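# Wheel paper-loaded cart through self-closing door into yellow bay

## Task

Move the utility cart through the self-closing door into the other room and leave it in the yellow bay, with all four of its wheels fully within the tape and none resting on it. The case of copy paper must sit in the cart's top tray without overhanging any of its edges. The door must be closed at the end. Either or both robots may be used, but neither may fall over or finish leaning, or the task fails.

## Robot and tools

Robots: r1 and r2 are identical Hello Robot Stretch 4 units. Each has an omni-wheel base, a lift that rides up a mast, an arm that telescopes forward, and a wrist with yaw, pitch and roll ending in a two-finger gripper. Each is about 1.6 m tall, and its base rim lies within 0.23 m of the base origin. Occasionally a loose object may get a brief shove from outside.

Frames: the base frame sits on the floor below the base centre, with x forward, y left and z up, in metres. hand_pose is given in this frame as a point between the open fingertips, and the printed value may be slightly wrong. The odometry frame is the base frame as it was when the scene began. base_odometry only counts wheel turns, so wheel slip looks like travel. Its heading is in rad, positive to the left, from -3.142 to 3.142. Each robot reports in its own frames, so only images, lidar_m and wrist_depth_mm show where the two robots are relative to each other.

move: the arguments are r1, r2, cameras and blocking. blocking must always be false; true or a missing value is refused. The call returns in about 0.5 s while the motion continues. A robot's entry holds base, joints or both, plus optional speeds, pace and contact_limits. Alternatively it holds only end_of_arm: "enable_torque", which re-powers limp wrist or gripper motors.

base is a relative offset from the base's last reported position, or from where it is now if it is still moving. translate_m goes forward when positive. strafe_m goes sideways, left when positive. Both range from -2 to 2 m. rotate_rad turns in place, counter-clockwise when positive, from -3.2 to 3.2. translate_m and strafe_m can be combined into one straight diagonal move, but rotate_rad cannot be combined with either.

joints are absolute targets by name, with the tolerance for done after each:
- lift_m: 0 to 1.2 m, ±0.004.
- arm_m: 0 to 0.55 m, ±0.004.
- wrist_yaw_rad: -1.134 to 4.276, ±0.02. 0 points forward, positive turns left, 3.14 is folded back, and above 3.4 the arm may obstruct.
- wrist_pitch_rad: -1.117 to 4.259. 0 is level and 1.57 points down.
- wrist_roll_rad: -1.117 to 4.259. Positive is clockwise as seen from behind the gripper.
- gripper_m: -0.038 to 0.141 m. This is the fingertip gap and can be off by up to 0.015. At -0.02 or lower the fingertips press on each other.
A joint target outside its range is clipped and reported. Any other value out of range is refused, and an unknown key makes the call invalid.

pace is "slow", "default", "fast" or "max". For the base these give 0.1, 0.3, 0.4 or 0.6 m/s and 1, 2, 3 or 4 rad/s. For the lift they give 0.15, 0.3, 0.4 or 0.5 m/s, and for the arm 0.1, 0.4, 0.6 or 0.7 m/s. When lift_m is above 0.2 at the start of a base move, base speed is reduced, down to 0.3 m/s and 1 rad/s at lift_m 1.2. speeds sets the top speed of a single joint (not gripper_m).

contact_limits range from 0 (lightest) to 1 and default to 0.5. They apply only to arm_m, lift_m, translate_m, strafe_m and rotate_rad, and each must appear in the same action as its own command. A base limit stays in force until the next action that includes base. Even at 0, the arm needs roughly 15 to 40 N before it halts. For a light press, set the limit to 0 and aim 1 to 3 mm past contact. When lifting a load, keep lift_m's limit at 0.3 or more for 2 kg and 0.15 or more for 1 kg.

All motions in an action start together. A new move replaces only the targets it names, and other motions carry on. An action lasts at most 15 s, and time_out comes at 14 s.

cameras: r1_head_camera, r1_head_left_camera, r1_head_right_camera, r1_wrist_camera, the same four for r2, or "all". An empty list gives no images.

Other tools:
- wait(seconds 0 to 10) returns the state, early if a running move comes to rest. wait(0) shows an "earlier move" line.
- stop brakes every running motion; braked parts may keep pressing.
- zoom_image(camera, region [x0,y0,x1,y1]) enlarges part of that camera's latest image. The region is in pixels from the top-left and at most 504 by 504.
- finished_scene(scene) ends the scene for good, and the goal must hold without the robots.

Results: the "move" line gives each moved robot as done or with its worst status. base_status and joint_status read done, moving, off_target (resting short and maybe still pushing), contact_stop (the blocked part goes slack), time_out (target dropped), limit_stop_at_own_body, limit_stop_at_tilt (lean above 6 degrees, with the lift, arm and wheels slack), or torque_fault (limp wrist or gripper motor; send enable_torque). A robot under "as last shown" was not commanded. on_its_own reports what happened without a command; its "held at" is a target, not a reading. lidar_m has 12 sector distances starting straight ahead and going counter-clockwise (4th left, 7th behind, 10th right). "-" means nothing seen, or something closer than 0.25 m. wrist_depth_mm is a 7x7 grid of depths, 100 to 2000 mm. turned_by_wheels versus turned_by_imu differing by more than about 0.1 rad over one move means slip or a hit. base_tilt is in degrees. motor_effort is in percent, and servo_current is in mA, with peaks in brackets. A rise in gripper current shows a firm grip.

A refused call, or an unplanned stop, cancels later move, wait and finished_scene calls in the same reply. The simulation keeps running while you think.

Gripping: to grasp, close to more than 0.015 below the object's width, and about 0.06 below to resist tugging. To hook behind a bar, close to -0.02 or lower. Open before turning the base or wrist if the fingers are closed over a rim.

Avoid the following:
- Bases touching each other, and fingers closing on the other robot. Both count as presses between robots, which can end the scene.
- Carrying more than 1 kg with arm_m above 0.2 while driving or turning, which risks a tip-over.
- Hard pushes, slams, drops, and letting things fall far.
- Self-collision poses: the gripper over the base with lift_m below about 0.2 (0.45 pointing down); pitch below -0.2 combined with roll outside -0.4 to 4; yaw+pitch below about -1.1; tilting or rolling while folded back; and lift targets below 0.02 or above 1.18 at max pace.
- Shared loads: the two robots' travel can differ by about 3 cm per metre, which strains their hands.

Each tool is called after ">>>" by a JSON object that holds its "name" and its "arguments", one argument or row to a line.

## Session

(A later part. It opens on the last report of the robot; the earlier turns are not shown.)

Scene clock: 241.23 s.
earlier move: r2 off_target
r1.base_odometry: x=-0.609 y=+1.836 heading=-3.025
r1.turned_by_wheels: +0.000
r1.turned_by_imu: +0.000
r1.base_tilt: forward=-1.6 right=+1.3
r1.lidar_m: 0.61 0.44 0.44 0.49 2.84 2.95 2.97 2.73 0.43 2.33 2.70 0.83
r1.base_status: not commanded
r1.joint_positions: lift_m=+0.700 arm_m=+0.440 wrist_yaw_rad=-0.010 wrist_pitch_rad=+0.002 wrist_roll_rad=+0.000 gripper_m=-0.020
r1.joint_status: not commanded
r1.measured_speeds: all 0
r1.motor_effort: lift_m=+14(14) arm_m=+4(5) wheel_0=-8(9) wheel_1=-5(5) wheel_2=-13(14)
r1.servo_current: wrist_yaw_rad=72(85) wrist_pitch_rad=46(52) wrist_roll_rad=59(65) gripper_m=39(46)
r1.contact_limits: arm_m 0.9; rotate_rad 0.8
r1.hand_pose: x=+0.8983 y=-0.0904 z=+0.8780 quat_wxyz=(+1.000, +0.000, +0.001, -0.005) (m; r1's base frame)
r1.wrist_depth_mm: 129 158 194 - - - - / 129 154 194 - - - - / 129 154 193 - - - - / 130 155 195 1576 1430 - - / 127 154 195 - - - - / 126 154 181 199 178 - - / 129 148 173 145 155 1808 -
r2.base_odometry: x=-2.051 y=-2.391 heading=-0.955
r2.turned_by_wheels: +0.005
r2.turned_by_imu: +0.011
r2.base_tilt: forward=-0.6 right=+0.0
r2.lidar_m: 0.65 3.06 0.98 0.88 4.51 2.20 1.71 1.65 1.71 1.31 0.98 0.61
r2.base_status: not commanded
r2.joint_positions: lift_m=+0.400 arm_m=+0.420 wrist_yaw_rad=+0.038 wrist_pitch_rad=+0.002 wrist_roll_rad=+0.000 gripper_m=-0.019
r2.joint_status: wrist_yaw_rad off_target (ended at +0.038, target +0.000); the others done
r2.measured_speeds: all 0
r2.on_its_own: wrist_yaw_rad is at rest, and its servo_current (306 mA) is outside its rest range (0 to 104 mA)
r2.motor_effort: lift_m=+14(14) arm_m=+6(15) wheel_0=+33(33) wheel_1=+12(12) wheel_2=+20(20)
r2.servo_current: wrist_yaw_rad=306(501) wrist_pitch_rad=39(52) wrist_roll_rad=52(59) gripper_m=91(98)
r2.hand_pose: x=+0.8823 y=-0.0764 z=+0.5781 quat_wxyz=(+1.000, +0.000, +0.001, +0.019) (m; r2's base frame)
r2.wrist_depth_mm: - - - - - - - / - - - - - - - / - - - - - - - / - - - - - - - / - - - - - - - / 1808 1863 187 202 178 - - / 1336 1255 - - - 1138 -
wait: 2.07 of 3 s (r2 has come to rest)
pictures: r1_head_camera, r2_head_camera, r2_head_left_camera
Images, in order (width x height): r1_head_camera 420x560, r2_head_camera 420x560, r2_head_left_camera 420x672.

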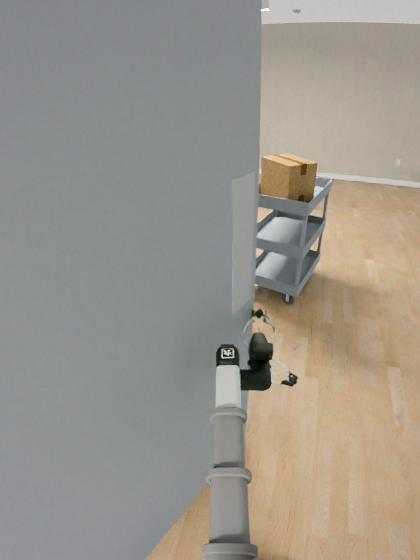

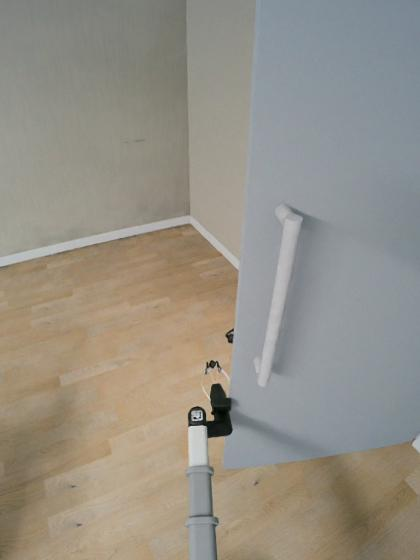

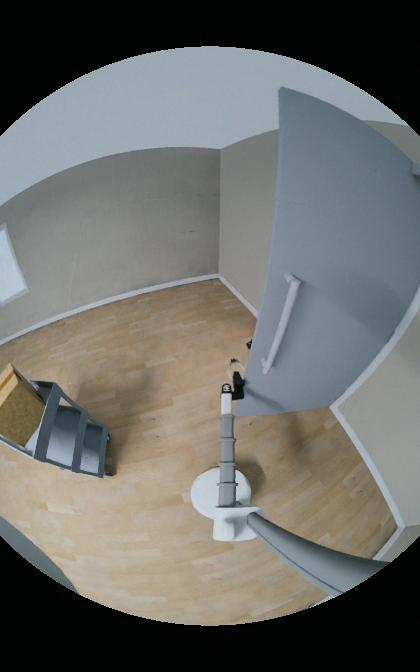

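>>> {"name": "move", "arguments": {
  "r2": {"base":{"rotate_rad":0.2},"joints":{"wrist_yaw_rad":0.3,"arm_m":0.54},"pace":"slow"},
  "blocking": false
}}

>>> {"name": "wait", "arguments": {
  "seconds": 3,
  "cameras": ["r2_head_camera"]
}}

>>> {"name": "wait", "arguments": {
  "seconds": 1,
  "cameras": ["r2_head_camera"]
}}

Scene clock: 246.60 s.
move: r2 moving
r1: as last shown
r1.lidar_m: 0.56 0.44 0.43 0.48 2.80 2.95 2.96 2.70 0.42 2.33 2.70 0.94
r1.motor_effort: lift_m=+14(14) arm_m=+4(5) wheel_0=-9(9) wheel_1=-5(5) wheel_2=-13(13)
r1.servo_current: wrist_yaw_rad=78(91) wrist_pitch_rad=33(46) wrist_roll_rad=46(46) gripper_m=46(46)
r1.contact_limits: arm_m 0.9; rotate_rad 0.8
r1.wrist_depth_mm: 129 157 193 - - - - / 129 153 193 - - - - / 129 153 192 - - - - / 129 153 194 1576 1430 - - / 126 154 193 - - - - / 126 153 182 200 178 - - / 125 148 178 149 148 1808 -
r2.base_odometry: x=-2.052 y=-2.390 heading=-0.837
r2.turned_by_wheels: +0.118
r2.turned_by_imu: +0.114
r2.base_tilt: forward=-0.7 right=+0.1
r2.lidar_m: 0.72 3.09 0.94 0.87 3.63 2.02 1.65 1.67 1.56 1.32 0.87 0.61
r2.base_status: rotate_rad moving
r2.joint_positions: lift_m=+0.400 arm_m=+0.432 wrist_yaw_rad=+0.275 wrist_pitch_rad=+0.002 wrist_roll_rad=+0.000 gripper_m=-0.019
r2.joint_status: arm_m moving; wrist_yaw_rad moving
r2.measured_speeds: translate_m=+0.000 strafe_m=+0.000 rotate_rad=+0.428 lift_m=+0.000 arm_m=+0.049 wrist_yaw_rad=+0.467 wrist_pitch_rad=+0.000 wrist_roll_rad=+0.000
r2.motor_effort: lift_m=+14(15) arm_m=+9(11) wheel_0=-8(28) wheel_1=-6(12) wheel_2=-7(18)
r2.servo_current: wrist_yaw_rad=39(273) wrist_pitch_rad=46(46) wrist_roll_rad=39(52) gripper_m=91(98)
r2.hand_pose: x=+0.9047 y=-0.0059 z=+0.5781 quat_wxyz=(+0.991, +0.000, +0.001, +0.137) (m; r2's base frame)
r2.wrist_depth_mm: - - - - - - - / - - - - - - - / - - - - - - - / - - - - - - - / - - - - - - - / 1808 1808 187 202 180 1756 - / 1308 1255 - - - 1138 1205
pictures: none

Scene clock: 248.57 s.
earlier move: r2 done
r1.base_odometry: x=-0.609 y=+1.836 heading=-3.025
r1.turned_by_wheels: +0.000
r1.turned_by_imu: +0.000
r1.base_tilt: forward=-1.6 right=+1.3
r1.lidar_m: 0.58 0.44 0.42 0.49 2.85 2.96 2.97 2.70 0.43 2.30 2.72 0.98
r1.base_status: not commanded
r1.joint_positions: lift_m=+0.700 arm_m=+0.440 wrist_yaw_rad=-0.010 wrist_pitch_rad=+0.002 wrist_roll_rad=+0.000 gripper_m=-0.020
r1.joint_status: not commanded
r1.measured_speeds: all 0
r1.motor_effort: lift_m=+14(14) arm_m=+4(5) wheel_0=-8(9) wheel_1=-5(5) wheel_2=-13(13)
r1.servo_current: wrist_yaw_rad=65(91) wrist_pitch_rad=46(46) wrist_roll_rad=46(72) gripper_m=39(52)
r1.contact_limits: arm_m 0.9; rotate_rad 0.8
r1.hand_pose: x=+0.8983 y=-0.0904 z=+0.8780 quat_wxyz=(+1.000, +0.000, +0.001, -0.005) (m; r1's base frame)
r1.wrist_depth_mm: 128 157 193 - - - - / 129 153 193 - - - - / 129 152 192 - - - - / 130 154 194 1618 1464 - - / 126 154 193 - - - - / 125 153 181 198 179 - - / 125 147 178 149 148 1863 -
r2.base_odometry: x=-2.051 y=-2.390 heading=-0.756
r2.turned_by_wheels: +0.081
r2.turned_by_imu: +0.079
r2.base_tilt: forward=-0.7 right=+0.1
r2.lidar_m: 2.89 3.07 0.91 0.90 3.17 1.91 1.68 1.68 1.48 1.30 0.81 0.59
r2.base_status: done
r2.joint_positions: lift_m=+0.400 arm_m=+0.540 wrist_yaw_rad=+0.297 wrist_pitch_rad=+0.002 wrist_roll_rad=+0.000 gripper_m=-0.019
r2.joint_status: all done
r2.measured_speeds: all 0
r2.motor_effort: lift_m=+14(15) arm_m=+7(11) wheel_0=-3(28) wheel_1=-5(12) wheel_2=-6(18)
r2.servo_current: wrist_yaw_rad=46(273) wrist_pitch_rad=33(46) wrist_roll_rad=52(59) gripper_m=91(98)
r2.hand_pose: x=+1.0120 y=+0.0009 z=+0.5781 quat_wxyz=(+0.989, +0.000, +0.001, +0.148) (m; r2's base frame)
r2.wrist_depth_mm: - - - - - - - / - - - - - - - / - - - - - - - / - - - - - - - / - - - - - - - / 1808 1808 187 201 180 1863 1618 / 1308 1255 - - - 1138 1281
wait: 1.97 of 3 s (r2 has come to rest)
pictures: r2_head_camera
Images, in order (width x height): r2_head_camera 420x560.

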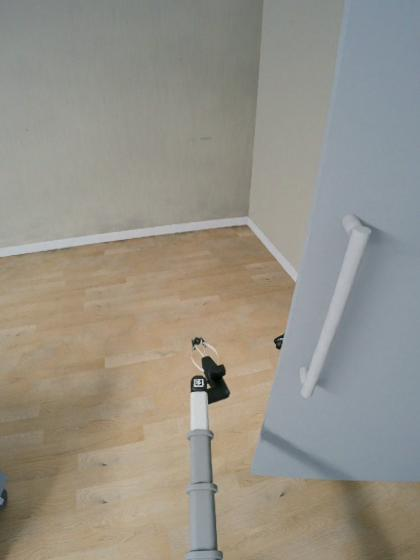

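Scene clock: 249.57 s.
r1.base_odometry: x=-0.609 y=+1.836 heading=-3.025
r1.turned_by_wheels: +0.000
r1.turned_by_imu: +0.000
r1.base_tilt: forward=-1.6 right=+1.3
r1.lidar_m: 0.58 0.46 0.43 0.49 2.83 2.95 2.95 2.71 0.43 2.33 2.72 0.97
r1.base_status: not commanded
r1.joint_positions: lift_m=+0.700 arm_m=+0.440 wrist_yaw_rad=-0.010 wrist_pitch_rad=+0.002 wrist_roll_rad=+0.000 gripper_m=-0.020
r1.joint_status: not commanded
r1.measured_speeds: all 0
r1.motor_effort: lift_m=+14(14) arm_m=+4(5) wheel_0=-9(9) wheel_1=-5(5) wheel_2=-13(13)
r1.servo_current: wrist_yaw_rad=59(91) wrist_pitch_rad=46(46) wrist_roll_rad=46(72) gripper_m=39(52)
r1.contact_limits: arm_m 0.9; rotate_rad 0.8
r1.hand_pose: x=+0.8983 y=-0.0904 z=+0.8780 quat_wxyz=(+1.000, +0.000, +0.001, -0.005) (m; r1's base frame)
r1.wrist_depth_mm: 129 157 193 - - - - / 129 152 193 - - - - / 129 153 193 - - - - / 130 154 194 1576 1464 - - / 126 153 194 - - - - / 126 153 182 199 179 - - / 125 148 178 149 148 1808 -
r2.base_odometry: x=-2.051 y=-2.390 heading=-0.756
r2.turned_by_wheels: +0.000
r2.turned_by_imu: +0.000
r2.base_tilt: forward=-0.7 right=+0.0
r2.lidar_m: 2.87 3.09 0.92 0.89 3.15 1.91 1.66 1.66 1.49 1.29 0.84 0.60
r2.base_status: done
r2.joint_positions: lift_m=+0.400 arm_m=+0.540 wrist_yaw_rad=+0.297 wrist_pitch_rad=+0.002 wrist_roll_rad=+0.000 gripper_m=-0.019
r2.joint_status: all done
r2.measured_speeds: all 0
r2.motor_effort: lift_m=+14(15) arm_m=+7(11) wheel_0=-3(28) wheel_1=-5(12) wheel_2=-6(18)
r2.servo_current: wrist_yaw_rad=52(273) wrist_pitch_rad=39(46) wrist_roll_rad=46(59) gripper_m=98(98)
r2.hand_pose: x=+1.0120 y=+0.0009 z=+0.5781 quat_wxyz=(+0.989, +0.000, +0.001, +0.148) (m; r2's base frame)
r2.wrist_depth_mm: - - - - - - - / - - - - - - - / - - - - - - - / - - - - - - - / - - - - - - - / 1808 1808 187 202 181 1863 1576 / 1308 1255 - - - 1138 1229
wait: 1.00 s; at rest by 0.27 s
pictures: r2_head_camera
Images, in order (width x height): r2_head_camera 420x560.

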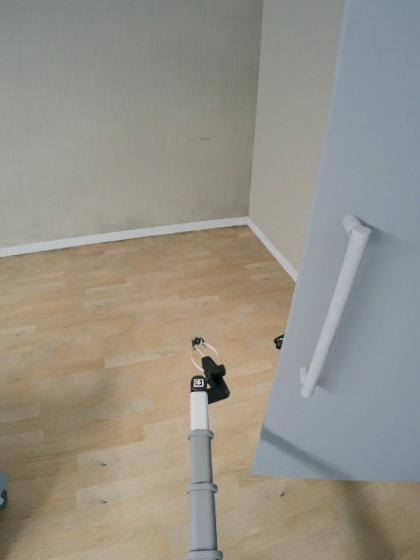

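>>> {"name": "move", "arguments": {
  "r2": {"joints":{"wrist_yaw_rad":-1.13}},
  "blocking": false
}}

>>> {"name": "wait", "arguments": {
  "seconds": 2,
  "cameras": ["r2_head_camera","r1_head_camera","r2_wrist_camera"]
}}

Scene clock: 255.87 s.
move: r2 moving
r1: as last shown
r1.lidar_m: 0.57 0.45 0.42 0.47 2.85 2.95 2.95 2.70 0.44 2.34 2.68 0.89
r1.servo_current: wrist_yaw_rad=65(85) wrist_pitch_rad=39(39) wrist_roll_rad=33(65) gripper_m=39(52)
r1.contact_limits: arm_m 0.9; rotate_rad 0.8
r1.wrist_depth_mm: 129 157 193 - - - - / 129 153 193 - - - - / 129 153 193 - - - - / 130 154 194 1618 1430 - - / 126 153 193 - - - - / 126 153 182 200 179 - - / 125 148 178 149 148 1863 -
r2.base_odometry: x=-2.051 y=-2.390 heading=-0.756
r2.turned_by_wheels: +0.000
r2.turned_by_imu: +0.000
r2.base_tilt: forward=-0.7 right=+0.1
r2.lidar_m: 2.85 3.08 0.91 0.90 3.18 1.93 1.67 1.69 1.48 1.31 0.83 0.62
r2.base_status: not commanded
r2.joint_positions: lift_m=+0.400 arm_m=+0.540 wrist_yaw_rad=-0.263 wrist_pitch_rad=+0.002 wrist_roll_rad=+0.000 gripper_m=-0.019
r2.joint_status: wrist_yaw_rad moving
r2.measured_speeds: translate_m=+0.000 strafe_m=+0.000 rotate_rad=+0.000 lift_m=+0.000 arm_m=+0.000 wrist_yaw_rad=-1.740 wrist_pitch_rad=+0.000 wrist_roll_rad=+0.000
r2.motor_effort: lift_m=+14(14) arm_m=+7(7) wheel_0=-3(3) wheel_1=-5(5) wheel_2=-6(7)
r2.servo_current: wrist_yaw_rad=72(150) wrist_pitch_rad=46(46) wrist_roll_rad=46(59) gripper_m=85(98)
r2.hand_pose: x=+0.9664 y=-0.1595 z=+0.5781 quat_wxyz=(+0.991, +0.000, +0.001, -0.131) (m; r2's base frame)
r2.wrist_depth_mm: - - - - - - - / - - - - - - - / - - - - - - - / - - - - - - - / - - - - - - - / 1661 1808 187 202 178 - - / 1308 1255 - - - 1138 -
pictures: none

Scene clock: 256.83 s.
earlier move: r2 done
r1.base_odometry: x=-0.609 y=+1.836 heading=-3.025
r1.turned_by_wheels: +0.000
r1.turned_by_imu: +0.000
r1.base_tilt: forward=-1.6 right=+1.3
r1.lidar_m: 0.55 0.44 0.43 0.49 2.80 2.94 2.97 2.73 0.44 2.33 2.70 1.99
r1.base_status: not commanded
r1.joint_positions: lift_m=+0.700 arm_m=+0.440 wrist_yaw_rad=-0.010 wrist_pitch_rad=+0.002 wrist_roll_rad=+0.000 gripper_m=-0.020
r1.joint_status: not commanded
r1.measured_speeds: all 0
r1.motor_effort: lift_m=+14(14) arm_m=+4(5) wheel_0=-8(9) wheel_1=-5(5) wheel_2=-13(13)
r1.servo_current: wrist_yaw_rad=52(85) wrist_pitch_rad=33(52) wrist_roll_rad=46(65) gripper_m=39(52)
r1.contact_limits: arm_m 0.9; rotate_rad 0.8
r1.hand_pose: x=+0.8983 y=-0.0904 z=+0.8780 quat_wxyz=(+1.000, +0.000, +0.001, -0.005) (m; r1's base frame)
r1.wrist_depth_mm: 128 157 193 - - - - / 129 153 193 - - - - / 129 153 191 - - - - / 130 154 193 1618 1464 - - / 126 153 193 - - - - / 126 153 181 199 178 - - / 125 148 178 150 148 1808 -
r2.base_odometry: x=-2.051 y=-2.390 heading=-0.756
r2.turned_by_wheels: +0.000
r2.turned_by_imu: +0.000
r2.base_tilt: forward=-0.7 right=+0.1
r2.lidar_m: 2.87 3.09 0.91 0.89 3.16 1.94 1.67 1.68 1.51 1.29 0.83 0.60
r2.base_status: not commanded
r2.joint_positions: lift_m=+0.400 arm_m=+0.540 wrist_yaw_rad=-1.127 wrist_pitch_rad=+0.002 wrist_roll_rad=+0.000 gripper_m=-0.019
r2.joint_status: all done
r2.measured_speeds: all 0
r2.motor_effort: lift_m=+14(14) arm_m=+7(7) wheel_0=-3(3) wheel_1=-5(6) wheel_2=-6(7)
r2.servo_current: wrist_yaw_rad=52(150) wrist_pitch_rad=33(46) wrist_roll_rad=46(59) gripper_m=91(98)
r2.hand_pose: x=+0.7555 y=-0.2980 z=+0.5781 quat_wxyz=(+0.845, +0.000, +0.001, -0.534) (m; r2's base frame)
r2.wrist_depth_mm: - - - - - 122 - / - - - - - 123 - / - - - - - 129 - / - - - - - 125 - / - - 1308 - - 125 - / - - 184 202 180 126 - / 1255 1182 - - - 122 -
wait: 0.97 of 2 s (r2 has come to rest)
pictures: r1_head_camera, r2_head_camera, r2_wrist_camera
Images, in order (width x height): r1_head_camera 420x560, r2_head_camera 420x560, r2_wrist_camera 616x392.

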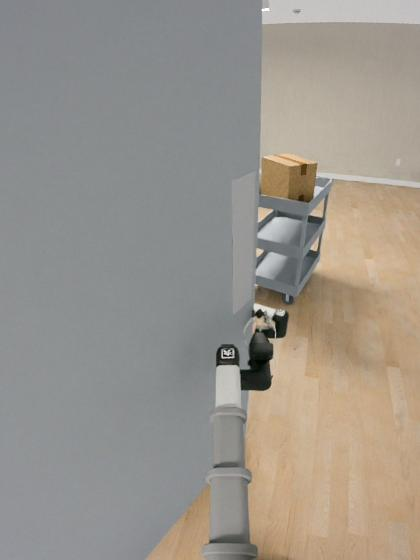

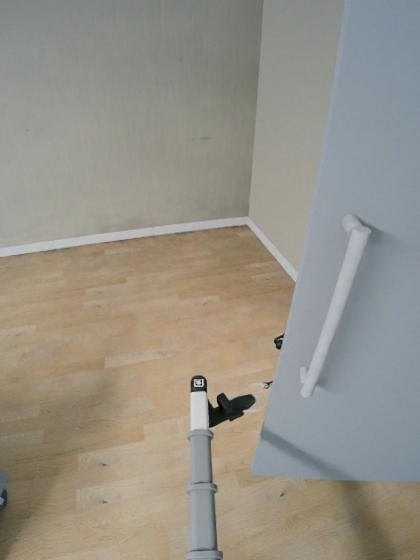

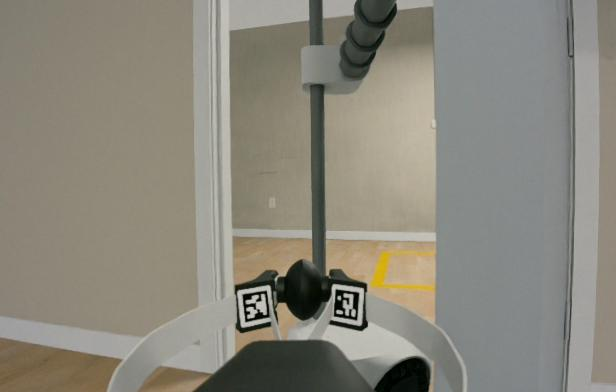

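>>> {"name": "move", "arguments": {
  "r2": {"base":{"strafe_m":-0.05,"translate_m":-0.3},"pace":"slow","contact_limits":{"translate_m":0.7,"strafe_m":0.5}},
  "blocking": false
}}

>>> {"name": "wait", "arguments": {
  "seconds": 4.5,
  "cameras": ["r2_head_camera","r1_head_camera","r2_wrist_camera","r2_head_left_camera"]
}}

r2: "contact_limits": translate_m and strafe_m are given together and make one move, which takes one limit: state it under one of them only
Scene clock: 262.30 s.
r1.base_odometry: x=-0.609 y=+1.836 heading=-3.025
r1.turned_by_wheels: +0.000
r1.turned_by_imu: +0.000
r1.base_tilt: forward=-1.6 right=+1.3
r1.lidar_m: 0.58 0.46 0.42 0.47 2.82 2.96 2.95 2.73 0.44 2.31 2.74 1.94
r1.base_status: not commanded
r1.joint_positions: lift_m=+0.700 arm_m=+0.440 wrist_yaw_rad=-0.010 wrist_pitch_rad=+0.002 wrist_roll_rad=+0.000 gripper_m=-0.020
r1.joint_status: not commanded
r1.measured_speeds: all 0
r1.motor_effort: lift_m=+14(14) arm_m=+4(5) wheel_0=-8(9) wheel_1=-5(5) wheel_2=-13(13)
r1.servo_current: wrist_yaw_rad=65(85) wrist_pitch_rad=52(52) wrist_roll_rad=39(65) gripper_m=39(52)
r1.contact_limits: arm_m 0.9; rotate_rad 0.8
r1.hand_pose: x=+0.8983 y=-0.0904 z=+0.8780 quat_wxyz=(+1.000, +0.000, +0.001, -0.005) (m; r1's base frame)
r1.wrist_depth_mm: 129 156 193 - - - - / 129 153 192 - - - - / 129 153 193 - - - - / 130 154 193 1576 1430 - - / 126 153 193 - - - - / 126 153 181 200 179 - - / 125 147 178 149 148 1921 -
r2.base_odometry: x=-2.051 y=-2.390 heading=-0.756
r2.turned_by_wheels: +0.000
r2.turned_by_imu: +0.000
r2.base_tilt: forward=-0.7 right=+0.0
r2.lidar_m: 2.85 3.09 0.92 0.90 3.15 1.88 1.67 1.67 1.51 1.31 0.83 0.62
r2.base_status: not commanded
r2.joint_positions: lift_m=+0.400 arm_m=+0.540 wrist_yaw_rad=-1.127 wrist_pitch_rad=+0.002 wrist_roll_rad=+0.000 gripper_m=-0.019
r2.joint_status: all done
r2.measured_speeds: all 0
r2.motor_effort: lift_m=+14(14) arm_m=+7(7) wheel_0=-3(3) wheel_1=-5(6) wheel_2=-6(7)
r2.servo_current: wrist_yaw_rad=52(150) wrist_pitch_rad=46(46) wrist_roll_rad=46(59) gripper_m=85(98)
r2.hand_pose: x=+0.7555 y=-0.2980 z=+0.5781 quat_wxyz=(+0.845, +0.000, +0.001, -0.534) (m; r2's base frame)
r2.wrist_depth_mm: - - - - - 122 - / - - - - - 123 - / - - - - - 129 - / - - - - - 125 - / - - 1336 - - 125 - / - - 184 201 180 126 - / 1229 1182 - - - 122 -
pictures: none

not run: a call was refused earlier in this reply.

>>> {"name": "move", "arguments": {
  "r2": {"base":{"strafe_m":-0.05,"translate_m":-0.3},"pace":"slow","contact_limits":{"translate_m":0.7}},
  "blocking": false
}}

>>> {"name": "wait", "arguments": {
  "seconds": 4.5,
  "cameras": ["r2_head_camera","r1_head_camera","r2_wrist_camera","r2_head_left_camera"]
}}

Scene clock: 267.60 s.
move: r2 moving
r1.base_odometry: x=-0.609 y=+1.836 heading=-3.025
r1.turned_by_wheels: +0.000
r1.turned_by_imu: +0.000
r1.base_tilt: forward=-1.6 right=+1.3
r1.lidar_m: 0.59 0.44 0.40 0.49 2.84 2.96 2.96 2.74 0.44 2.33 2.73 1.99
r1.base_status: not commanded
r1.joint_positions: lift_m=+0.700 arm_m=+0.440 wrist_yaw_rad=-0.010 wrist_pitch_rad=+0.002 wrist_roll_rad=+0.000 gripper_m=-0.020
r1.joint_status: not commanded
r1.measured_speeds: all 0
r1.motor_effort: lift_m=+14(14) arm_m=+4(5) wheel_0=-9(9) wheel_1=-5(5) wheel_2=-13(13)
r1.servo_current: wrist_yaw_rad=52(72) wrist_pitch_rad=52(52) wrist_roll_rad=59(65) gripper_m=39(46)
r1.contact_limits: arm_m 0.9; rotate_rad 0.8
r1.hand_pose: x=+0.8983 y=-0.0904 z=+0.8780 quat_wxyz=(+1.000, +0.000, +0.001, -0.005) (m; r1's base frame)
r1.wrist_depth_mm: 129 159 193 - - - - / 130 154 194 - - - - / 129 154 194 - - - - / 131 154 195 1576 1397 - - / 127 154 194 - - - - / 127 153 181 200 177 - - / 126 148 172 145 155 1808 -
r2.base_odometry: x=-2.062 y=-2.384 heading=-0.755
r2.turned_by_wheels: +0.001
r2.turned_by_imu: +0.001
r2.base_tilt: forward=-0.6 right=+0.1
r2.lidar_m: 2.84 3.06 0.91 0.89 3.14 1.91 1.66 1.67 1.49 1.30 0.83 0.63
r2.base_status: translate_m moving; strafe_m moving
r2.joint_positions: lift_m=+0.400 arm_m=+0.540 wrist_yaw_rad=-1.127 wrist_pitch_rad=+0.002 wrist_roll_rad=+0.000 gripper_m=-0.019
r2.joint_status: not commanded
r2.measured_speeds: translate_m=-0.048 strafe_m=-0.008 rotate_rad=+0.003 lift_m=+0.000 arm_m=+0.001 wrist_yaw_rad=+0.000 wrist_pitch_rad=+0.000 wrist_roll_rad=+0.000
r2.motor_effort: lift_m=+14(14) arm_m=+5(7) wheel_0=-4(9) wheel_1=-6(9) wheel_2=+13(13)
r2.servo_current: wrist_yaw_rad=39(59) wrist_pitch_rad=39(46) wrist_roll_rad=52(52) gripper_m=98(98)
r2.contact_limits: translate_m 0.7
r2.hand_pose: x=+0.7557 y=-0.2980 z=+0.5781 quat_wxyz=(+0.845, +0.000, +0.001, -0.534) (m; r2's base frame)
r2.wrist_depth_mm: - - - - 699 125 - / - - 1308 - - 124 - / - - 1308 - - 127 - / - - 1255 - - 125 - / - - 1255 - - 124 - / - - 186 200 172 124 - / 1255 1182 - - 137 125 -
pictures: none

Scene clock: 270.30 s.
earlier move: r2 contact_stop
r1.base_odometry: x=-0.609 y=+1.836 heading=-3.026
r1.turned_by_wheels: -0.001
r1.turned_by_imu: -0.001
r1.base_tilt: forward=-1.5 right=+1.3
r1.lidar_m: 0.58 0.44 0.43 0.48 2.80 2.95 2.95 2.71 0.44 2.35 2.71 1.98
r1.base_status: not commanded
r1.joint_positions: lift_m=+0.700 arm_m=+0.440 wrist_yaw_rad=-0.013 wrist_pitch_rad=+0.002 wrist_roll_rad=+0.000 gripper_m=-0.020
r1.joint_status: not commanded
r1.measured_speeds: translate_m=+0.001 strafe_m=+0.000 rotate_rad=-0.004 lift_m=+0.000 arm_m=+0.000 wrist_yaw_rad=+0.000 wrist_pitch_rad=+0.000 wrist_roll_rad=+0.000
r1.motor_effort: lift_m=+14(14) arm_m=+4(5) wheel_0=-11(11) wheel_1=-5(5) wheel_2=-17(17)
r1.servo_current: wrist_yaw_rad=78(85) wrist_pitch_rad=46(52) wrist_roll_rad=59(65) gripper_m=46(52)
r1.contact_limits: arm_m 0.9; rotate_rad 0.8
r1.hand_pose: x=+0.8980 y=-0.0913 z=+0.8780 quat_wxyz=(+1.000, +0.000, +0.001, -0.007) (m; r1's base frame)
r1.wrist_depth_mm: 124 152 186 - - - - / 124 147 186 - - - - / 124 147 186 - - - - / 125 148 187 1464 1430 - - / 119 152 186 - - - - / 124 147 179 198 180 - - / 124 143 159 167 176 137 -
r2.base_odometry: x=-2.187 y=-2.293 heading=-0.656
r2.turned_by_wheels: +0.099
r2.turned_by_imu: +0.135
r2.base_tilt: forward=-0.6 right=+0.1
r2.lidar_m: 3.23 1.11 0.91 4.49 2.40 1.62 1.50 1.57 1.42 1.30 0.92 0.74
r2.base_status: translate_m contact_stop (by the wheels' count: -0.165 of -0.300); strafe_m contact_stop (by the wheels' count: -0.021 of -0.050)
r2.joint_positions: lift_m=+0.400 arm_m=+0.540 wrist_yaw_rad=-1.127 wrist_pitch_rad=+0.002 wrist_roll_rad=+0.000 gripper_m=-0.019
r2.joint_status: not commanded
r2.measured_speeds: all 0
r2.on_its_own: the wheels are slack since a contact_stop
r2.motor_effort: lift_m=+15(15) arm_m=-7(7) wheel_0=+0(22) wheel_1=+0(9) wheel_2=+0(35)
r2.servo_current: wrist_yaw_rad=46(98) wrist_pitch_rad=46(46) wrist_roll_rad=46(59) gripper_m=85(98)
r2.contact_limits: translate_m 0.7
r2.hand_pose: x=+0.7559 y=-0.2980 z=+0.5780 quat_wxyz=(+0.845, +0.000, +0.001, -0.534) (m; r2's base frame)
r2.wrist_depth_mm: - - - 259 317 - - / - - - 259 317 - - / - - - 262 320 - - / - - - 262 320 - - / - - - 262 322 - - / 1661 1537 181 202 181 - - / 1336 1255 - - 343 - -
wait: 2.70 of 4.5 s (r2 has come to rest)
pictures: r1_head_camera, r2_head_camera, r2_head_left_camera, r2_wrist_camera
Images, in order (width x height): r1_head_camera 420x560, r2_head_camera 420x560, r2_head_left_camera 420x672, r2_wrist_camera 616x392.

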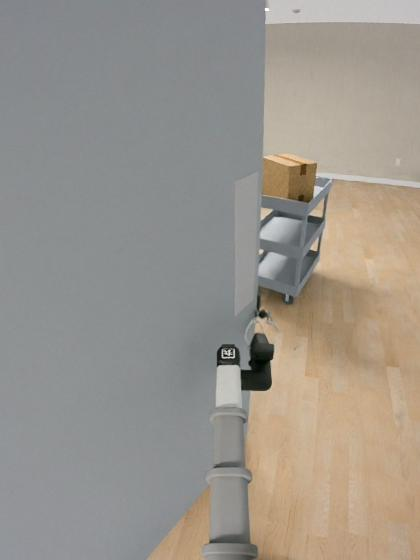

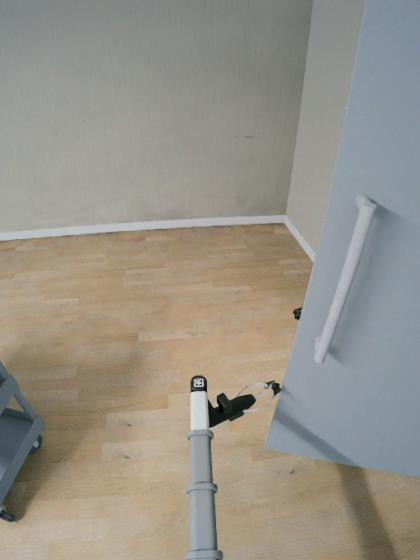

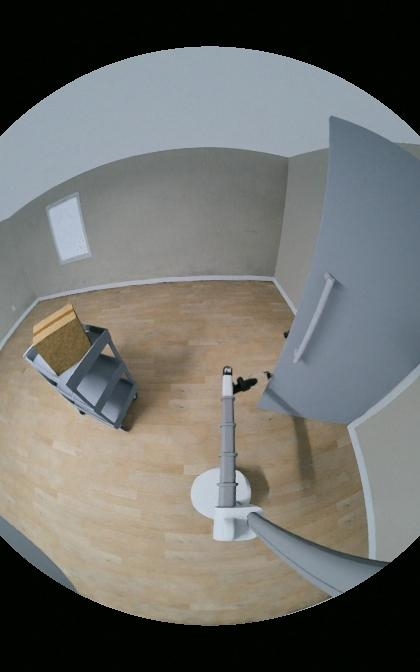

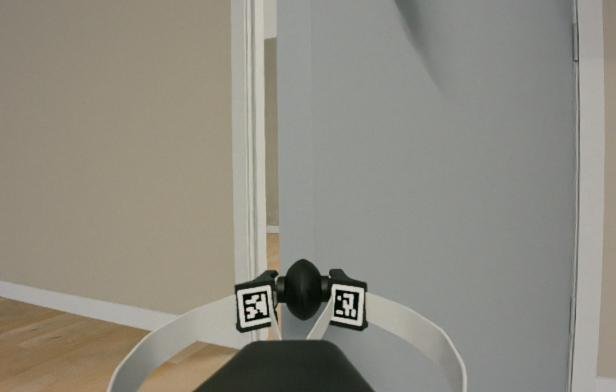

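>>> {"name": "move", "arguments": {
  "r2": {"joints":{"arm_m":0.0,"lift_m":0.82,"gripper_m":0.12}},
  "blocking": false
}}

>>> {"name": "wait", "arguments": {
  "seconds": 2.2
}}

>>> {"name": "move", "arguments": {
  "r2": {"base":{"strafe_m":-0.22},"joints":{"wrist_yaw_rad":0}},
  "blocking": false
}}

>>> {"name": "wait", "arguments": {
  "seconds": 2.5,
  "cameras": ["r2_head_camera","r2_wrist_camera"]
}}

Scene clock: 297.07 s.
move: r2 moving
r1: as last shown
r1.turned_by_wheels: +0.000
r1.turned_by_imu: +0.000
r1.base_tilt: forward=-1.6 right=+1.3
r1.lidar_m: 0.56 0.45 0.43 0.49 2.81 2.95 2.95 2.71 0.43 2.32 2.70 1.97
r1.measured_speeds: all 0
r1.motor_effort: lift_m=+14(14) arm_m=+4(4) wheel_0=-13(13) wheel_1=-6(7) wheel_2=-15(15)
r1.servo_current: wrist_yaw_rad=98(104) wrist_pitch_rad=46(46) wrist_roll_rad=39(59) gripper_m=52(52)
r1.contact_limits: arm_m 0.9; rotate_rad 0.8
r1.wrist_depth_mm: 127 156 191 - - - - / 128 151 191 - - - - / 128 151 191 - - - - / 129 153 192 1576 1430 - - / 125 153 191 - - - - / 125 151 182 198 181 - - / 124 146 177 153 158 1808 -
r2.base_odometry: x=-2.187 y=-2.293 heading=-0.656
r2.turned_by_wheels: +0.000
r2.turned_by_imu: +0.000
r2.base_tilt: forward=-0.7 right=+0.1
r2.lidar_m: 3.23 1.12 0.96 4.47 2.39 1.61 1.50 1.55 1.41 1.31 0.96 0.76
r2.base_status: not commanded
r2.joint_positions: lift_m=+0.438 arm_m=+0.489 wrist_yaw_rad=-1.127 wrist_pitch_rad=+0.002 wrist_roll_rad=+0.000 gripper_m=+0.005
r2.joint_status: lift_m moving; arm_m moving; gripper_m moving
r2.measured_speeds: translate_m=+0.000 strafe_m=+0.000 rotate_rad=+0.000 lift_m=+0.146 arm_m=-0.195 wrist_yaw_rad=+0.000 wrist_pitch_rad=+0.000 wrist_roll_rad=+0.000
r2.on_its_own: the wheels are slack since a contact_stop
r2.motor_effort: lift_m=+22(23) arm_m=-5(13) wheel_0=+1(1) wheel_1=+0(1) wheel_2=+0(0)
r2.servo_current: wrist_yaw_rad=52(52) wrist_pitch_rad=46(46) wrist_roll_rad=46(65) gripper_m=85(98)
r2.contact_limits: translate_m 0.7
r2.hand_pose: x=+0.7052 y=-0.2980 z=+0.6154 quat_wxyz=(+0.845, +0.000, +0.001, -0.534) (m; r2's base frame)
r2.wrist_depth_mm: - - 273 290 368 - - / - - 276 293 366 - - / - - 277 294 387 - - / - - 279 304 370 - - / - - 283 286 375 - - / 1808 - 185 194 173 - - / 1397 1255 287 - - - -
pictures: none

Scene clock: 299.23 s.
earlier move: r2 done
r1.base_odometry: x=-0.609 y=+1.836 heading=-3.026
r1.turned_by_wheels: +0.000
r1.turned_by_imu: +0.000
r1.base_tilt: forward=-1.6 right=+1.3
r1.lidar_m: 0.58 0.46 0.42 0.49 2.79 2.94 2.94 2.73 0.45 2.33 2.71 1.97
r1.base_status: not commanded
r1.joint_positions: lift_m=+0.700 arm_m=+0.440 wrist_yaw_rad=-0.013 wrist_pitch_rad=+0.002 wrist_roll_rad=+0.000 gripper_m=-0.020
r1.joint_status: not commanded
r1.measured_speeds: all 0
r1.motor_effort: lift_m=+14(14) arm_m=+4(5) wheel_0=-11(13) wheel_1=-6(7) wheel_2=-15(15)
r1.servo_current: wrist_yaw_rad=72(104) wrist_pitch_rad=39(52) wrist_roll_rad=39(59) gripper_m=39(52)
r1.contact_limits: arm_m 0.9; rotate_rad 0.8
r1.hand_pose: x=+0.8980 y=-0.0913 z=+0.8780 quat_wxyz=(+1.000, +0.000, +0.001, -0.007) (m; r1's base frame)
r1.wrist_depth_mm: 127 156 191 - - - - / 128 152 191 - - - - / 128 151 191 - - - - / 128 152 193 1576 1366 - - / 125 153 191 - - - - / 125 152 182 198 181 - - / 124 146 177 153 158 1863 -
r2.base_odometry: x=-2.187 y=-2.293 heading=-0.656
r2.turned_by_wheels: +0.000
r2.turned_by_imu: +0.000
r2.base_tilt: forward=-0.7 right=+0.1
r2.lidar_m: 3.20 1.15 0.95 4.50 2.39 1.63 1.52 1.56 1.42 1.30 0.92 0.75
r2.base_status: not commanded
r2.joint_positions: lift_m=+0.820 arm_m=+0.000 wrist_yaw_rad=-1.127 wrist_pitch_rad=+0.002 wrist_roll_rad=+0.000 gripper_m=+0.120
r2.joint_status: all done
r2.measured_speeds: all 0
r2.on_its_own: the wheels are slack since a contact_stop
r2.motor_effort: lift_m=+21(25) arm_m=-7(13) wheel_0=+0(1) wheel_1=+0(1) wheel_2=+0(1)
r2.servo_current: wrist_yaw_rad=46(52) wrist_pitch_rad=39(46) wrist_roll_rad=52(65) gripper_m=46(117)
r2.contact_limits: translate_m 0.7
r2.hand_pose: x=+0.2159 y=-0.2980 z=+0.9975 quat_wxyz=(+0.845, +0.000, +0.001, -0.534) (m; r2's base frame)
r2.wrist_depth_mm: - - - - - - - / 484 - - - - - - / 488 - - - - - - / 488 - - - - - - / 488 - - - - - - / 500 185 189 - 185 - - / - - - - - - -
wait: 2.17 of 2.2 s (r2 has come to rest)
pictures: none

Scene clock: 299.73 s.
move: r2 moving
r1: as last shown
r1.lidar_m: 0.57 0.43 0.41 0.49 2.81 2.94 2.95 2.71 0.43 2.34 2.70 1.99
r1.motor_effort: lift_m=+14(14) arm_m=+4(4) wheel_0=-12(13) wheel_1=-7(7) wheel_2=-15(15)
r1.servo_current: wrist_yaw_rad=78(98) wrist_pitch_rad=39(52) wrist_roll_rad=52(59) gripper_m=39(46)
r1.contact_limits: arm_m 0.9; rotate_rad 0.8
r1.wrist_depth_mm: 128 156 191 - - - - / 128 151 191 - - - - / 128 151 190 - - - - / 129 152 193 1537 1430 - - / 125 152 192 - - - - / 125 151 182 198 181 - - / 124 147 177 153 158 1863 -
r2.base_odometry: x=-2.209 y=-2.321 heading=-0.656
r2.turned_by_wheels: +0.000
r2.turned_by_imu: +0.000
r2.base_tilt: forward=-0.7 right=+0.1
r2.lidar_m: 3.21 1.17 0.97 4.53 2.39 1.61 1.50 1.54 1.39 1.27 0.92 0.73
r2.base_status: strafe_m moving
r2.joint_positions: lift_m=+0.820 arm_m=+0.000 wrist_yaw_rad=-0.566 wrist_pitch_rad=+0.002 wrist_roll_rad=+0.000 gripper_m=+0.120
r2.joint_status: wrist_yaw_rad moving
r2.measured_speeds: translate_m=+0.000 strafe_m=-0.139 rotate_rad=+0.002 lift_m=+0.000 arm_m=+0.000 wrist_yaw_rad=+1.746 wrist_pitch_rad=+0.000 wrist_roll_rad=+0.000
r2.motor_effort: lift_m=+21(21) arm_m=-7(7) wheel_0=+8(12) wheel_1=-12(12) wheel_2=+1(1)
r2.servo_current: wrist_yaw_rad=91(143) wrist_pitch_rad=39(46) wrist_roll_rad=33(52) gripper_m=52(52)
r2.hand_pose: x=+0.3675 y=-0.2285 z=+0.9975 quat_wxyz=(+0.960, +0.000, +0.001, -0.279) (m; r2's base frame)
r2.wrist_depth_mm: - - 574 - - - - / - - 580 - - - - / - - 585 - - - - / - - 585 - - - - / - - 530 - - - - / - - 196 - 185 - - / - - 1983 - - - -
pictures: none

Scene clock: 301.27 s.
earlier move: r2 done
r1.base_odometry: x=-0.609 y=+1.836 heading=-3.026
r1.turned_by_wheels: +0.000
r1.turned_by_imu: +0.000
r1.base_tilt: forward=-1.6 right=+1.3
r1.lidar_m: 0.59 0.45 0.42 0.50 2.81 2.95 2.98 2.73 0.43 2.34 2.70 1.98
r1.base_status: not commanded
r1.joint_positions: lift_m=+0.700 arm_m=+0.440 wrist_yaw_rad=-0.013 wrist_pitch_rad=+0.002 wrist_roll_rad=+0.000 gripper_m=-0.020
r1.joint_status: not commanded
r1.measured_speeds: all 0
r1.motor_effort: lift_m=+14(14) arm_m=+4(4) wheel_0=-12(13) wheel_1=-7(7) wheel_2=-15(15)
r1.servo_current: wrist_yaw_rad=72(104) wrist_pitch_rad=46(52) wrist_roll_rad=65(65) gripper_m=33(52)
r1.contact_limits: arm_m 0.9; rotate_rad 0.8
r1.hand_pose: x=+0.8980 y=-0.0913 z=+0.8780 quat_wxyz=(+1.000, +0.000, +0.001, -0.007) (m; r1's base frame)
r1.wrist_depth_mm: 128 156 191 - - - - / 128 151 191 - - - - / 128 151 191 - - - - / 128 152 191 1537 1430 - - / 125 152 191 - - - - / 125 151 182 198 181 - - / 124 146 177 153 158 1863 -
r2.base_odometry: x=-2.321 y=-2.467 heading=-0.656
r2.turned_by_wheels: +0.000
r2.turned_by_imu: +0.000
r2.base_tilt: forward=-0.6 right=+0.1
r2.lidar_m: 0.66 3.32 1.16 4.71 2.36 1.63 1.50 1.54 1.15 1.07 0.85 0.73
r2.base_status: done
r2.joint_positions: lift_m=+0.820 arm_m=+0.000 wrist_yaw_rad=-0.003 wrist_pitch_rad=+0.002 wrist_roll_rad=+0.000 gripper_m=+0.120
r2.joint_status: all done
r2.measured_speeds: all 0
r2.motor_effort: lift_m=+21(21) arm_m=-7(7) wheel_0=+1(12) wheel_1=-3(12) wheel_2=+0(2)
r2.servo_current: wrist_yaw_rad=59(143) wrist_pitch_rad=39(46) wrist_roll_rad=52(59) gripper_m=46(59)
r2.hand_pose: x=+0.4592 y=-0.0883 z=+0.9975 quat_wxyz=(+1.000, +0.000, +0.001, -0.001) (m; r2's base frame)
r2.wrist_depth_mm: - - - - 413 - - / - - - - 415 - - / - - - - 415 - - / - - - - 421 - - / - - - - 424 - - / - - 201 - 187 - - / - - - - - - -
wait: 1.53 of 2.5 s (r2 has come to rest)
pictures: r2_head_camera, r2_wrist_camera
Images, in order (width x height): r2_head_camera 420x560, r2_wrist_camera 616x392.

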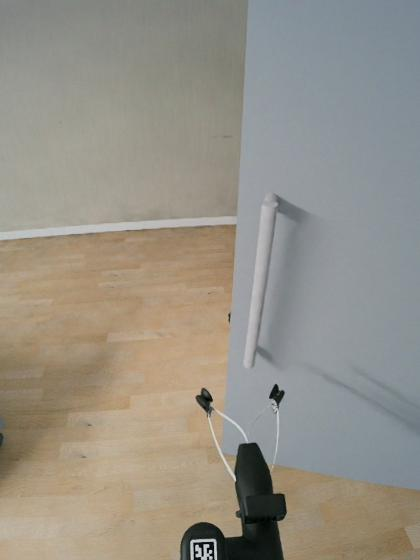

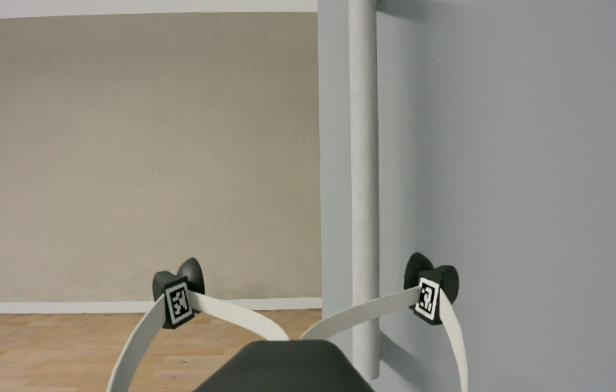

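>>> {"name": "move", "arguments": {
  "r2": {"base":{"strafe_m":-0.06},"joints":{"lift_m":0.88}},
  "blocking": false
}}

>>> {"name": "wait", "arguments": {
  "seconds": 1.3
}}

>>> {"name": "move", "arguments": {
  "r2": {"joints":{"arm_m":0.14}},
  "blocking": false
}}

>>> {"name": "wait", "arguments": {
  "seconds": 1.5,
  "cameras": ["r2_wrist_camera","r2_head_camera"]
}}

Scene clock: 308.30 s.
move: r2 moving
r1: as last shown
r1.lidar_m: 0.59 0.45 0.42 0.48 2.83 2.95 2.95 2.74 0.44 2.34 2.74 1.97
r1.motor_effort: lift_m=+14(14) arm_m=+4(4) wheel_0=-12(12) wheel_1=-6(7) wheel_2=-15(15)
r1.servo_current: wrist_yaw_rad=72(85) wrist_pitch_rad=52(52) wrist_roll_rad=39(52) gripper_m=39(46)
r1.contact_limits: arm_m 0.9; rotate_rad 0.8
r1.wrist_depth_mm: 127 156 191 - - - - / 128 151 191 - - - - / 128 151 191 - - - - / 129 152 193 1576 1464 - - / 125 152 191 - - - - / 125 152 182 198 181 - - / 124 146 177 152 158 1921 -
r2.base_odometry: x=-2.343 y=-2.495 heading=-0.656
r2.turned_by_wheels: +0.000
r2.turned_by_imu: +0.000
r2.base_tilt: forward=-0.7 right=+0.0
r2.lidar_m: 0.66 3.31 1.16 4.75 2.35 1.61 1.49 1.55 1.14 1.04 0.84 0.73
r2.base_status: strafe_m moving
r2.joint_positions: lift_m=+0.857 arm_m=+0.000 wrist_yaw_rad=-0.003 wrist_pitch_rad=+0.002 wrist_roll_rad=+0.000 gripper_m=+0.120
r2.joint_status: lift_m moving
r2.measured_speeds: translate_m=+0.000 strafe_m=-0.130 rotate_rad=-0.002 lift_m=+0.124 arm_m=+0.000 wrist_yaw_rad=+0.000 wrist_pitch_rad=+0.000 wrist_roll_rad=+0.000
r2.motor_effort: lift_m=+22(23) arm_m=-7(7) wheel_0=+7(12) wheel_1=-8(11) wheel_2=+0(1)
r2.servo_current: wrist_yaw_rad=33(59) wrist_pitch_rad=39(46) wrist_roll_rad=46(59) gripper_m=52(59)
r2.hand_pose: x=+0.4592 y=-0.0883 z=+1.0345 quat_wxyz=(+1.000, +0.000, +0.001, -0.001) (m; r2's base frame)
r2.wrist_depth_mm: - - - - - - - / - - - - - - - / - - - - - - - / - - - - - - - / - - - - - - - / - - 201 525 185 - - / - - - - - - -
pictures: none

Scene clock: 309.00 s.
earlier move: r2 done
r1.base_odometry: x=-0.609 y=+1.836 heading=-3.026
r1.turned_by_wheels: +0.000
r1.turned_by_imu: +0.000
r1.base_tilt: forward=-1.6 right=+1.3
r1.lidar_m: 0.58 0.43 0.42 0.47 2.78 2.97 2.96 2.73 0.43 2.34 2.70 2.00
r1.base_status: not commanded
r1.joint_positions: lift_m=+0.700 arm_m=+0.440 wrist_yaw_rad=-0.013 wrist_pitch_rad=+0.002 wrist_roll_rad=+0.000 gripper_m=-0.020
r1.joint_status: not commanded
r1.measured_speeds: all 0
r1.motor_effort: lift_m=+14(14) arm_m=+4(4) wheel_0=-12(13) wheel_1=-6(7) wheel_2=-15(15)
r1.servo_current: wrist_yaw_rad=91(98) wrist_pitch_rad=46(52) wrist_roll_rad=39(65) gripper_m=39(46)
r1.contact_limits: arm_m 0.9; rotate_rad 0.8
r1.hand_pose: x=+0.8980 y=-0.0913 z=+0.8780 quat_wxyz=(+1.000, +0.000, +0.001, -0.007) (m; r1's base frame)
r1.wrist_depth_mm: 128 156 191 - - - - / 128 151 191 - - - - / 128 151 191 - - - - / 129 153 193 1576 1397 - - / 125 153 191 - - - - / 125 151 183 198 181 - - / 124 146 177 153 158 1808 -
r2.base_odometry: x=-2.358 y=-2.515 heading=-0.656
r2.turned_by_wheels: +0.000
r2.turned_by_imu: +0.000
r2.base_tilt: forward=-0.6 right=+0.1
r2.lidar_m: 0.66 3.32 1.22 4.75 2.34 1.61 1.48 1.51 1.11 1.02 0.83 0.72
r2.base_status: done
r2.joint_positions: lift_m=+0.880 arm_m=+0.000 wrist_yaw_rad=-0.003 wrist_pitch_rad=+0.002 wrist_roll_rad=+0.000 gripper_m=+0.120
r2.joint_status: all done
r2.measured_speeds: all 0
r2.motor_effort: lift_m=+21(23) arm_m=-7(7) wheel_0=+1(12) wheel_1=-2(11) wheel_2=+0(2)
r2.servo_current: wrist_yaw_rad=46(59) wrist_pitch_rad=39(46) wrist_roll_rad=39(59) gripper_m=52(59)
r2.hand_pose: x=+0.4592 y=-0.0883 z=+1.0575 quat_wxyz=(+1.000, +0.000, +0.001, -0.001) (m; r2's base frame)
r2.wrist_depth_mm: - - - 480 - - 404 / - - - 512 - - 404 / - - - 517 - - 404 / - - - 521 - - - / - - - 521 - - - / - - 202 427 186 - - / - - - - - - -
wait: 0.70 of 1.3 s (r2 has come to rest)
pictures: none

Scene clock: 309.50 s.
move: r2 moving
r1: as last shown
r1.lidar_m: 0.58 0.43 0.43 0.46 2.83 2.96 2.95 2.73 0.43 2.32 2.72 1.95
r1.servo_current: wrist_yaw_rad=78(91) wrist_pitch_rad=39(46) wrist_roll_rad=39(52) gripper_m=52(52)
r1.contact_limits: arm_m 0.9; rotate_rad 0.8
r1.wrist_depth_mm: 127 156 191 - - - - / 128 151 191 - - - - / 128 152 191 - - - - / 128 153 192 1576 1430 - - / 125 153 192 - - - - / 125 151 182 198 182 - - / 124 146 177 153 158 1808 -
r2.base_odometry: x=-2.358 y=-2.515 heading=-0.656
r2.turned_by_wheels: +0.000
r2.turned_by_imu: +0.000
r2.base_tilt: forward=-0.7 right=+0.1
r2.lidar_m: 0.63 3.30 1.21 4.75 2.37 1.63 1.49 1.53 1.11 1.03 0.84 0.72
r2.base_status: not commanded
r2.joint_positions: lift_m=+0.880 arm_m=+0.051 wrist_yaw_rad=-0.003 wrist_pitch_rad=+0.002 wrist_roll_rad=+0.000 gripper_m=+0.120
r2.joint_status: arm_m moving
r2.measured_speeds: translate_m=+0.000 strafe_m=+0.000 rotate_rad=+0.000 lift_m=+0.000 arm_m=+0.195 wrist_yaw_rad=+0.000 wrist_pitch_rad=+0.000 wrist_roll_rad=+0.000
r2.motor_effort: lift_m=+21(21) arm_m=+8(9) wheel_0=+1(1) wheel_1=-2(3) wheel_2=+0(0)
r2.servo_current: wrist_yaw_rad=52(59) wrist_pitch_rad=46(46) wrist_roll_rad=39(59) gripper_m=46(59)
r2.hand_pose: x=+0.5095 y=-0.0883 z=+1.0575 quat_wxyz=(+1.000, +0.000, +0.001, -0.001) (m; r2's base frame)
r2.wrist_depth_mm: - - - 427 - 392 368 / - - - 469 - 394 375 / - - - 377 - 397 375 / - - - 473 - 397 382 / - - - 477 - 397 382 / - - 201 384 186 397 384 / - - - - - 394 387
pictures: none

Scene clock: 310.47 s.
earlier move: r2 done
r1.base_odometry: x=-0.609 y=+1.836 heading=-3.026
r1.turned_by_wheels: +0.000
r1.turned_by_imu: +0.000
r1.base_tilt: forward=-1.6 right=+1.3
r1.lidar_m: 0.55 0.43 0.43 0.50 2.83 2.94 2.98 2.72 0.45 2.33 2.69 1.99
r1.base_status: not commanded
r1.joint_positions: lift_m=+0.700 arm_m=+0.440 wrist_yaw_rad=-0.013 wrist_pitch_rad=+0.002 wrist_roll_rad=+0.000 gripper_m=-0.020
r1.joint_status: not commanded
r1.measured_speeds: all 0
r1.motor_effort: lift_m=+14(14) arm_m=+4(5) wheel_0=-12(13) wheel_1=-6(7) wheel_2=-15(15)
r1.servo_current: wrist_yaw_rad=104(104) wrist_pitch_rad=46(46) wrist_roll_rad=46(65) gripper_m=39(52)
r1.contact_limits: arm_m 0.9; rotate_rad 0.8
r1.hand_pose: x=+0.8980 y=-0.0913 z=+0.8780 quat_wxyz=(+1.000, +0.000, +0.001, -0.007) (m; r1's base frame)
r1.wrist_depth_mm: 127 156 191 - - - - / 128 151 191 - - - - / 128 151 191 - - - - / 129 153 193 1537 1430 - - / 125 153 191 - - - - / 125 152 182 198 181 - - / 124 146 177 153 157 1863 -
r2.base_odometry: x=-2.358 y=-2.515 heading=-0.656
r2.turned_by_wheels: +0.000
r2.turned_by_imu: +0.000
r2.base_tilt: forward=-0.6 right=+0.0
r2.lidar_m: 0.66 3.31 1.22 4.77 2.34 1.60 1.49 1.54 1.12 1.03 0.83 0.72
r2.base_status: not commanded
r2.joint_positions: lift_m=+0.880 arm_m=+0.140 wrist_yaw_rad=-0.003 wrist_pitch_rad=+0.002 wrist_roll_rad=+0.000 gripper_m=+0.120
r2.joint_status: all done
r2.measured_speeds: all 0
r2.motor_effort: lift_m=+21(21) arm_m=+7(9) wheel_0=+1(1) wheel_1=-2(3) wheel_2=+0(1)
r2.servo_current: wrist_yaw_rad=39(59) wrist_pitch_rad=39(46) wrist_roll_rad=46(59) gripper_m=52(59)
r2.hand_pose: x=+0.5989 y=-0.0882 z=+1.0575 quat_wxyz=(+1.000, +0.000, +0.001, -0.001) (m; r2's base frame)
r2.wrist_depth_mm: - - - 289 334 309 293 / - - - 289 336 314 294 / - - - 293 340 315 297 / - - - 294 343 317 300 / - - - 357 343 317 298 / - - 201 290 334 314 301 / - - - - 342 324 303
wait: 0.97 of 1.5 s (r2 has come to rest)
pictures: r2_head_camera, r2_wrist_camera
Images, in order (width x height): r2_head_camera 420x560, r2_wrist_camera 616x392.

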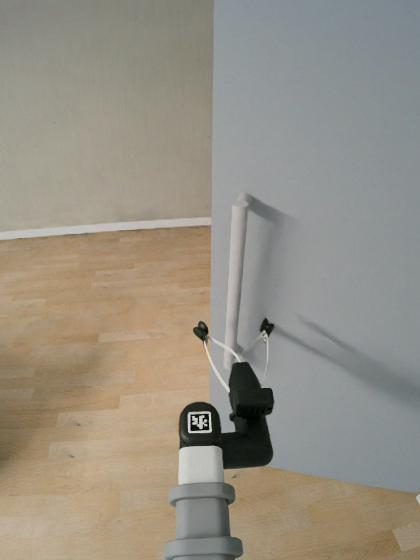

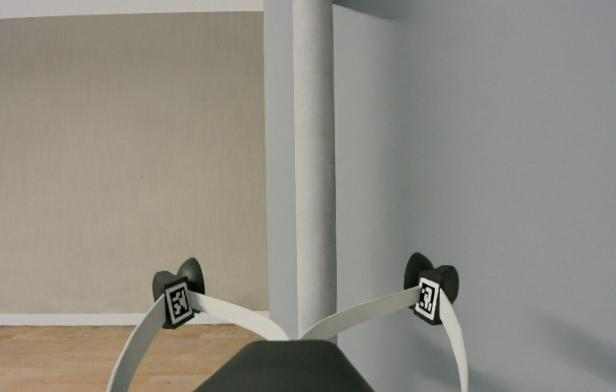

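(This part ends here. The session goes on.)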